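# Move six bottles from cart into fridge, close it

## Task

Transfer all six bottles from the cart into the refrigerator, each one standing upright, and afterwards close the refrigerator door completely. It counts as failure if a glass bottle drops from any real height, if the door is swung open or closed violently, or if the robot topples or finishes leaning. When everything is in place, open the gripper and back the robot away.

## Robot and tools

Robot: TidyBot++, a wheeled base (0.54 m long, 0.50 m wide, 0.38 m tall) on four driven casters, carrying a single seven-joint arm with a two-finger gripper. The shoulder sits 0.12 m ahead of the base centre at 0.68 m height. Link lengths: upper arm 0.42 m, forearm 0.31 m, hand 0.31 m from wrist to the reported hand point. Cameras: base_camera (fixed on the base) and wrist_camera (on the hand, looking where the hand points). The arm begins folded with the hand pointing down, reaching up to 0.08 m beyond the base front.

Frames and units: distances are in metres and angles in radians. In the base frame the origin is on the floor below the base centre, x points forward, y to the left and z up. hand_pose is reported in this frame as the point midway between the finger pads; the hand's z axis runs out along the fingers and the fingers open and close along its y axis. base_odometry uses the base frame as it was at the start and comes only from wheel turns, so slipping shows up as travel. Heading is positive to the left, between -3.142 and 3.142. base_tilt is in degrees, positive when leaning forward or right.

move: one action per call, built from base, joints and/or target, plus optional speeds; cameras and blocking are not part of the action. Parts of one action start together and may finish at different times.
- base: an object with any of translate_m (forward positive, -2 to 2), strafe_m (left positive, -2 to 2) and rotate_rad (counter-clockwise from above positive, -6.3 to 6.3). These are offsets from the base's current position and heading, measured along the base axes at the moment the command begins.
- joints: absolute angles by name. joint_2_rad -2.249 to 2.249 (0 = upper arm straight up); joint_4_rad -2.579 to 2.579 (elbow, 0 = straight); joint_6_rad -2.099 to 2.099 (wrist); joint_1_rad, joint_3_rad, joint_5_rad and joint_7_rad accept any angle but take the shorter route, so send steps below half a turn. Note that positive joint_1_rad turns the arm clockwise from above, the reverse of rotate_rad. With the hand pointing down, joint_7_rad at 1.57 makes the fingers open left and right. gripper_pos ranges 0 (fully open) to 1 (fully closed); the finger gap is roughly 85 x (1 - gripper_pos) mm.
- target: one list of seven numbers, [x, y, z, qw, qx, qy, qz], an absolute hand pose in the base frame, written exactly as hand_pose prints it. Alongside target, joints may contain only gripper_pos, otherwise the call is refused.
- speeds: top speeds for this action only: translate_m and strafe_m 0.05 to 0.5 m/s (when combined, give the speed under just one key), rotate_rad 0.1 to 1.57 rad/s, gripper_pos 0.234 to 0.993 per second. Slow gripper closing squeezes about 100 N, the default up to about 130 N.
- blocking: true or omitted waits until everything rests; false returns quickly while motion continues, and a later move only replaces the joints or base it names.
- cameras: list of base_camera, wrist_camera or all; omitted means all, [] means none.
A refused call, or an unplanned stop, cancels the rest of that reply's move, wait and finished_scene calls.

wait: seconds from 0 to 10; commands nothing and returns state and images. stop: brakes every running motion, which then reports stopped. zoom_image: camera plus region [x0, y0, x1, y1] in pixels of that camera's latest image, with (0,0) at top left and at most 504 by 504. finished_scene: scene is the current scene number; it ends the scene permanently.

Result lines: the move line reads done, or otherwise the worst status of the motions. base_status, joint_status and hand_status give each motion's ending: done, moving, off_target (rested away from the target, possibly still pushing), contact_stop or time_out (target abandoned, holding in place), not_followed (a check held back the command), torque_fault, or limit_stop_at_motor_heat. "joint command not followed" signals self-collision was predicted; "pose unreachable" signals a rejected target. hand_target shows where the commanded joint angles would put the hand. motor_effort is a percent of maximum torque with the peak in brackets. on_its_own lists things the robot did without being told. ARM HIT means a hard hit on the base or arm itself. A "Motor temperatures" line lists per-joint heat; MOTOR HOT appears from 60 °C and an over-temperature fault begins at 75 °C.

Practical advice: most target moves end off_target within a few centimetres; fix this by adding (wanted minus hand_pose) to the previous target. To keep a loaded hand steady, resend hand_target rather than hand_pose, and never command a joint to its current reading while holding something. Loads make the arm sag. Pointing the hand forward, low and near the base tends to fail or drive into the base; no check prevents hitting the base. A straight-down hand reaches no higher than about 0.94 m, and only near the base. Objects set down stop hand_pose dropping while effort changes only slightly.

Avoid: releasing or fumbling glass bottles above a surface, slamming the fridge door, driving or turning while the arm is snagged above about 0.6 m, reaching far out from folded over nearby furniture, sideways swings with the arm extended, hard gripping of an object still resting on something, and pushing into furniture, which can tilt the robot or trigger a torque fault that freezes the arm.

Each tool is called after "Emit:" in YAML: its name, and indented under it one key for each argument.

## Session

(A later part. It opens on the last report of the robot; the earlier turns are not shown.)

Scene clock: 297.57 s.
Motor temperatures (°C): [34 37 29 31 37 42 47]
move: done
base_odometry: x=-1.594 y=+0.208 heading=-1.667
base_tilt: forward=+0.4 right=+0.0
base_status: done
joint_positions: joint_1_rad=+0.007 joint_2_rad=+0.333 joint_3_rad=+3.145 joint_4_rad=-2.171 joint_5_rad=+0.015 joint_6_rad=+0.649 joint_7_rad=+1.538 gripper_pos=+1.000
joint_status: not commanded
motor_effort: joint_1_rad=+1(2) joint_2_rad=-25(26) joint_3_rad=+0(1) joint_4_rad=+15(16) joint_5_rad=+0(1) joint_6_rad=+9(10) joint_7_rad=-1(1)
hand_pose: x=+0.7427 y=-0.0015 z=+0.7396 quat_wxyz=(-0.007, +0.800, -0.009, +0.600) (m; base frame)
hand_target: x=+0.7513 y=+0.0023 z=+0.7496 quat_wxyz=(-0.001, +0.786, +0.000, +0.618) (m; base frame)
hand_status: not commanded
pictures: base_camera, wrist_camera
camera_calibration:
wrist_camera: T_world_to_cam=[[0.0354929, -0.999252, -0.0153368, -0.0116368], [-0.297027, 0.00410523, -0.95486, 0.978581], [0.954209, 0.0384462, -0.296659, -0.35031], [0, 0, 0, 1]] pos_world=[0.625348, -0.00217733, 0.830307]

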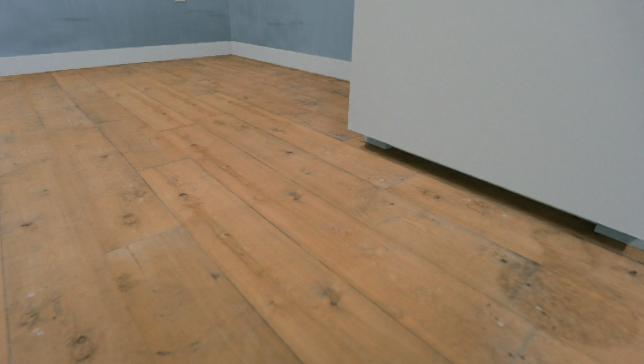

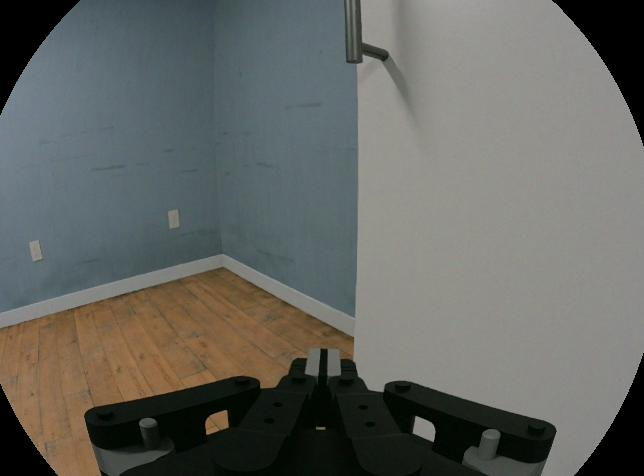

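Emit:
move:
  base: {"translate_m": 0.387, "strafe_m": 0.593, "rotate_rad": -0.873}
  speeds: {"rotate_rad": 0.5}

Scene clock: 302.10 s.
Motor temperatures (°C): [34 37 29 31 37 42 47]
move: done
base_odometry: x=-1.041 y=-0.234 heading=-2.540
base_tilt: forward=+0.4 right=-0.1
base_status: done
joint_positions: joint_1_rad=+0.004 joint_2_rad=+0.333 joint_3_rad=+3.143 joint_4_rad=-2.171 joint_5_rad=+0.015 joint_6_rad=+0.650 joint_7_rad=+1.538 gripper_pos=+1.000
joint_status: not commanded
motor_effort: joint_1_rad=+0(3) joint_2_rad=-24(25) joint_3_rad=+0(3) joint_4_rad=+14(15) joint_5_rad=+0(1) joint_6_rad=+9(10) joint_7_rad=+0(1)
hand_pose: x=+0.7427 y=+0.0007 z=+0.7397 quat_wxyz=(-0.008, +0.800, -0.008, +0.600) (m; base frame)
hand_target: x=+0.7513 y=+0.0023 z=+0.7496 quat_wxyz=(-0.001, +0.786, +0.000, +0.618) (m; base frame)
hand_status: not commanded
pictures: base_camera, wrist_camera
camera_calibration:
wrist_camera: T_world_to_cam=[[0.0391086, -0.999109, -0.0158518, -0.0117167], [-0.296922, 0.00352771, -0.954895, 0.978561], [0.954101, 0.0420513, -0.29652, -0.350403], [0, 0, 0, 1]] pos_world=[0.625334, -0.000423481, 0.830336]

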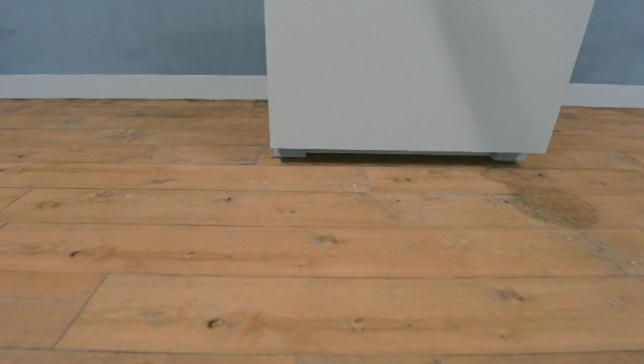

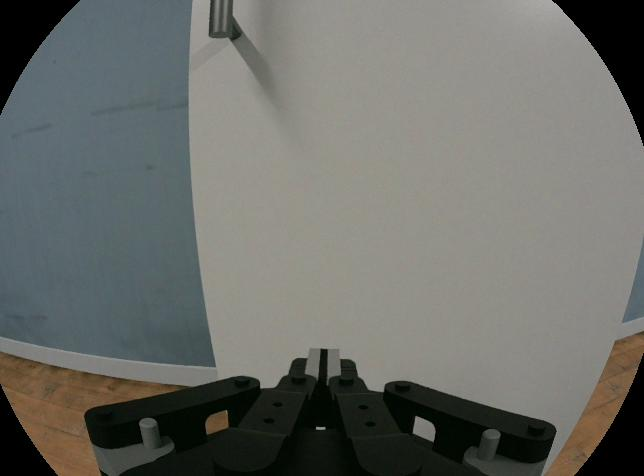

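Emit:
zoom_image:
  camera: "base_camera"
  region: [240, 80, 580, 200]

Scaled by 1.482.

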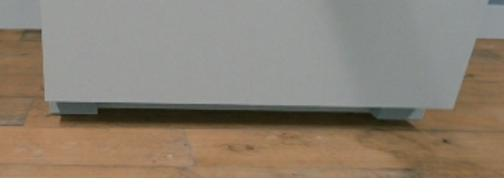

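Emit:
move:
  base: {"translate_m": 0.15, "strafe_m": 0.05}
  speeds: {"translate_m": 0.15}

Emit:
move:
  base: {"translate_m": 0.03}
  speeds: {"translate_m": 0.05}
  cameras: ["wrist_camera"]

Scene clock: 305.07 s.
Motor temperatures (°C): [34 37 29 31 37 42 47]
move: done
base_odometry: x=-1.136 y=-0.360 heading=-2.540
base_tilt: forward=+0.4 right=+0.0
base_status: done
joint_positions: joint_1_rad=+0.004 joint_2_rad=+0.335 joint_3_rad=+3.143 joint_4_rad=-2.171 joint_5_rad=+0.015 joint_6_rad=+0.650 joint_7_rad=+1.538 gripper_pos=+1.000
joint_status: not commanded
motor_effort: joint_1_rad=+1(2) joint_2_rad=-25(27) joint_3_rad=+0(2) joint_4_rad=+14(15) joint_5_rad=+0(1) joint_6_rad=+9(10) joint_7_rad=+0(1)
hand_pose: x=+0.7429 y=+0.0008 z=+0.7390 quat_wxyz=(-0.008, +0.800, -0.008, +0.600) (m; base frame)
hand_target: x=+0.7513 y=+0.0023 z=+0.7496 quat_wxyz=(-0.001, +0.786, +0.000, +0.618) (m; base frame)
hand_status: not commanded
pictures: base_camera, wrist_camera
camera_calibration:
wrist_camera: T_world_to_cam=[[0.03916, -0.999107, -0.0158947, -0.0117015], [-0.297716, 0.0035184, -0.954648, 0.978324], [0.953851, 0.0421161, -0.297312, -0.349975], [0, 0, 0, 1]] pos_world=[0.625545, -0.000393599, 0.829717]

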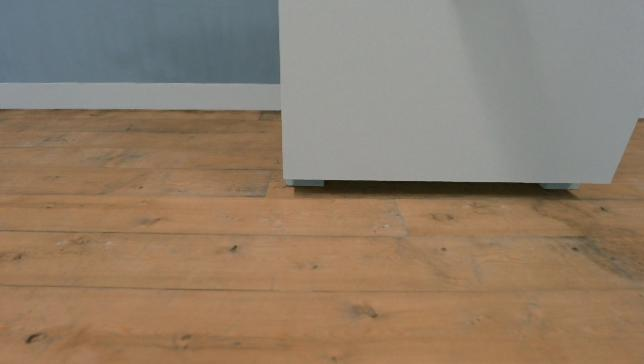

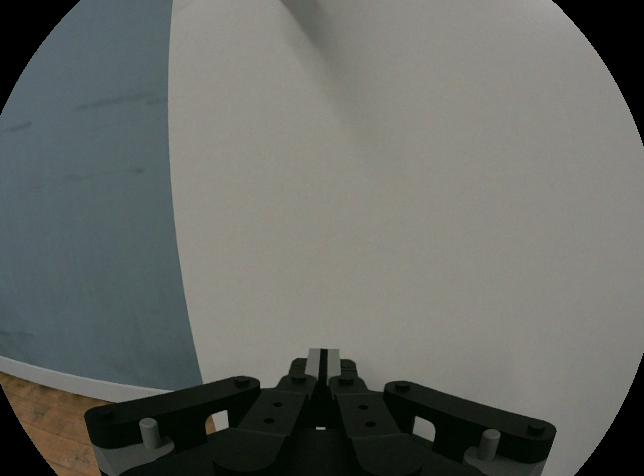

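Scene clock: 306.10 s.
Motor temperatures (°C): [34 37 29 31 37 42 47]
move: done
base_odometry: x=-1.161 y=-0.377 heading=-2.540
base_tilt: forward=+0.4 right=-0.1
base_status: done
joint_positions: joint_1_rad=+0.004 joint_2_rad=+0.335 joint_3_rad=+3.143 joint_4_rad=-2.171 joint_5_rad=+0.015 joint_6_rad=+0.650 joint_7_rad=+1.538 gripper_pos=+1.000
joint_status: not commanded
motor_effort: joint_1_rad=+0(2) joint_2_rad=-24(27) joint_3_rad=-1(1) joint_4_rad=+14(15) joint_5_rad=+0(0) joint_6_rad=+9(10) joint_7_rad=+0(1)
hand_pose: x=+0.7429 y=+0.0008 z=+0.7387 quat_wxyz=(-0.008, +0.800, -0.008, +0.600) (m; base frame)
hand_target: x=+0.7513 y=+0.0023 z=+0.7496 quat_wxyz=(-0.001, +0.786, +0.000, +0.618) (m; base frame)
hand_status: not commanded
pictures: wrist_camera
camera_calibration:
wrist_camera: T_world_to_cam=[[0.0391838, -0.999105, -0.0159195, -0.0116889], [-0.298021, 0.00352163, -0.954553, 0.978263], [0.953755, 0.0421473, -0.297616, -0.349785], [0, 0, 0, 1]] pos_world=[0.62561, -0.00038104, 0.829516]

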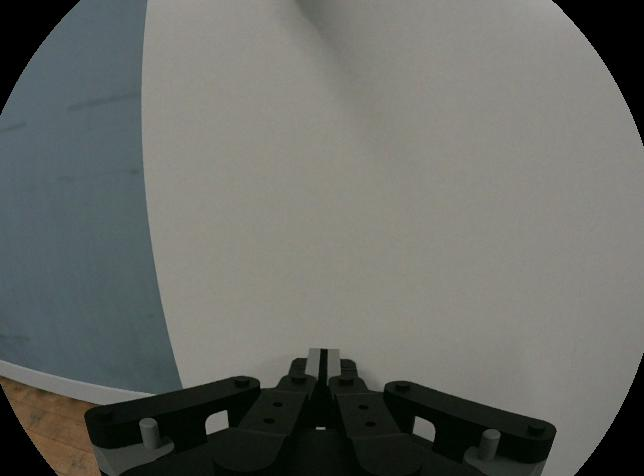

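Emit:
move:
  base: {"translate_m": 0.03}
  speeds: {"translate_m": 0.05}
  cameras: []

Emit:
move:
  base: {"translate_m": 0.02}
  speeds: {"translate_m": 0.05}
  cameras: ["wrist_camera"]

Scene clock: 307.33 s.
Motor temperatures (°C): [34 37 29 31 37 42 47]
move: done
base_odometry: x=-1.185 y=-0.394 heading=-2.540
base_tilt: forward=+0.4 right=+0.0
base_status: done
joint_positions: joint_1_rad=+0.004 joint_2_rad=+0.296 joint_3_rad=+3.143 joint_4_rad=-2.222 joint_5_rad=+0.015 joint_6_rad=+0.650 joint_7_rad=+1.538 gripper_pos=+1.000
joint_status: not commanded
motor_effort: joint_1_rad=-1(2) joint_2_rad=-15(25) joint_3_rad=-1(2) joint_4_rad=+24(29) joint_5_rad=+1(1) joint_6_rad=+11(12) joint_7_rad=+0(1)
hand_pose: x=+0.7231 y=+0.0011 z=+0.7384 quat_wxyz=(-0.008, +0.804, -0.008, +0.595) (m; base frame)
hand_target: x=+0.7513 y=+0.0023 z=+0.7496 quat_wxyz=(-0.001, +0.786, +0.000, +0.618) (m; base frame)
hand_status: not commanded
pictures: none
No camera images: "cameras" was empty.

Scene clock: 308.10 s.
Motor temperatures (°C): [34 37 29 31 37 42 47]
move: done
base_odometry: x=-1.201 y=-0.405 heading=-2.540
base_tilt: forward=+0.3 right=+0.0
base_status: done
joint_positions: joint_1_rad=+0.004 joint_2_rad=+0.258 joint_3_rad=+3.143 joint_4_rad=-2.269 joint_5_rad=+0.015 joint_6_rad=+0.651 joint_7_rad=+1.538 gripper_pos=+1.000
joint_status: not commanded
motor_effort: joint_1_rad=-2(3) joint_2_rad=-8(16) joint_3_rad=-2(2) joint_4_rad=+33(36) joint_5_rad=+1(2) joint_6_rad=+12(14) joint_7_rad=+0(1)
hand_pose: x=+0.7046 y=+0.0010 z=+0.7383 quat_wxyz=(-0.008, +0.806, -0.008, +0.591) (m; base frame)
hand_target: x=+0.7513 y=+0.0023 z=+0.7496 quat_wxyz=(-0.001, +0.786, +0.000, +0.618) (m; base frame)
hand_status: not commanded
pictures: wrist_camera
camera_calibration:
wrist_camera: T_world_to_cam=[[0.0389302, -0.999098, -0.0169432, -0.00900179], [-0.317439, 0.00371209, -0.948271, 0.975521], [0.947479, 0.0422948, -0.317008, -0.294696], [0, 0, 0, 1]] pos_world=[0.589238, -0.000150766, 0.831485]

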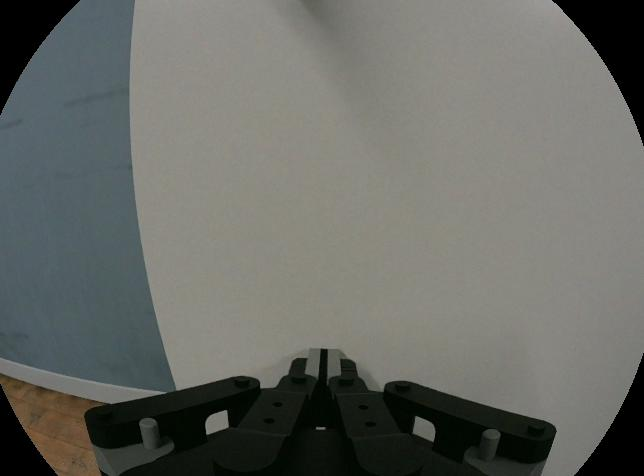

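Emit:
move:
  base: {"translate_m": -0.3, "strafe_m": 0.35, "rotate_rad": -0.5}

Scene clock: 311.20 s.
Motor temperatures (°C): [34 37 29 31 37 42 47]
move: done
base_odometry: x=-0.756 y=-0.524 heading=-3.041
base_tilt: forward=+0.4 right=+0.0
base_status: done
joint_positions: joint_1_rad=+0.005 joint_2_rad=+0.345 joint_3_rad=+3.143 joint_4_rad=-2.178 joint_5_rad=+0.015 joint_6_rad=+0.654 joint_7_rad=+1.538 gripper_pos=+1.000
joint_status: not commanded
motor_effort: joint_1_rad=+0(5) joint_2_rad=-25(28) joint_3_rad=-1(4) joint_4_rad=+14(31) joint_5_rad=+0(2) joint_6_rad=+9(11) joint_7_rad=+0(1)
hand_pose: x=+0.7411 y=+0.0003 z=+0.7303 quat_wxyz=(-0.008, +0.804, -0.008, +0.594) (m; base frame)
hand_target: x=+0.7513 y=+0.0023 z=+0.7496 quat_wxyz=(-0.001, +0.786, +0.000, +0.618) (m; base frame)
hand_status: not commanded
pictures: base_camera, wrist_camera
camera_calibration:
wrist_camera: T_world_to_cam=[[0.0381998, -0.999136, -0.0163951, -0.0111394], [-0.310865, 0.00371094, -0.950447, 0.976167], [0.949686, 0.0414035, -0.310454, -0.338155], [0, 0, 0, 1]] pos_world=[0.625023, -0.000751418, 0.82263]

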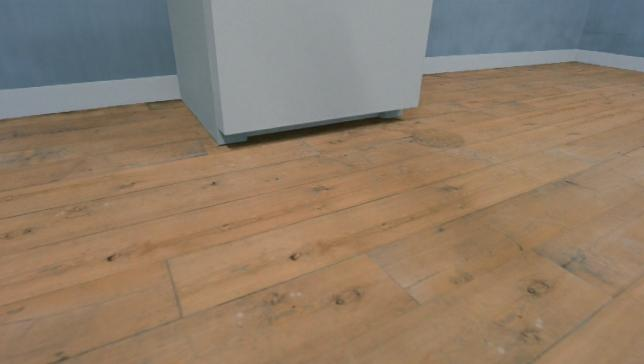

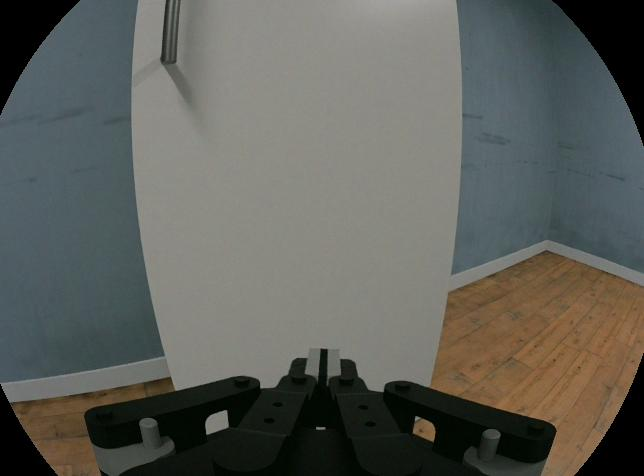

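Emit:
zoom_image:
  camera: "base_camera"
  region: [150, 0, 450, 160]

Scaled by 1.680.

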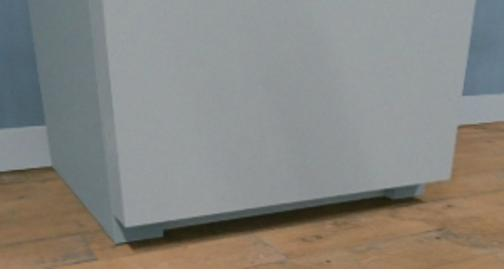

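Emit:
finished_scene:
  scene: 1

The scene is finished: the task was done.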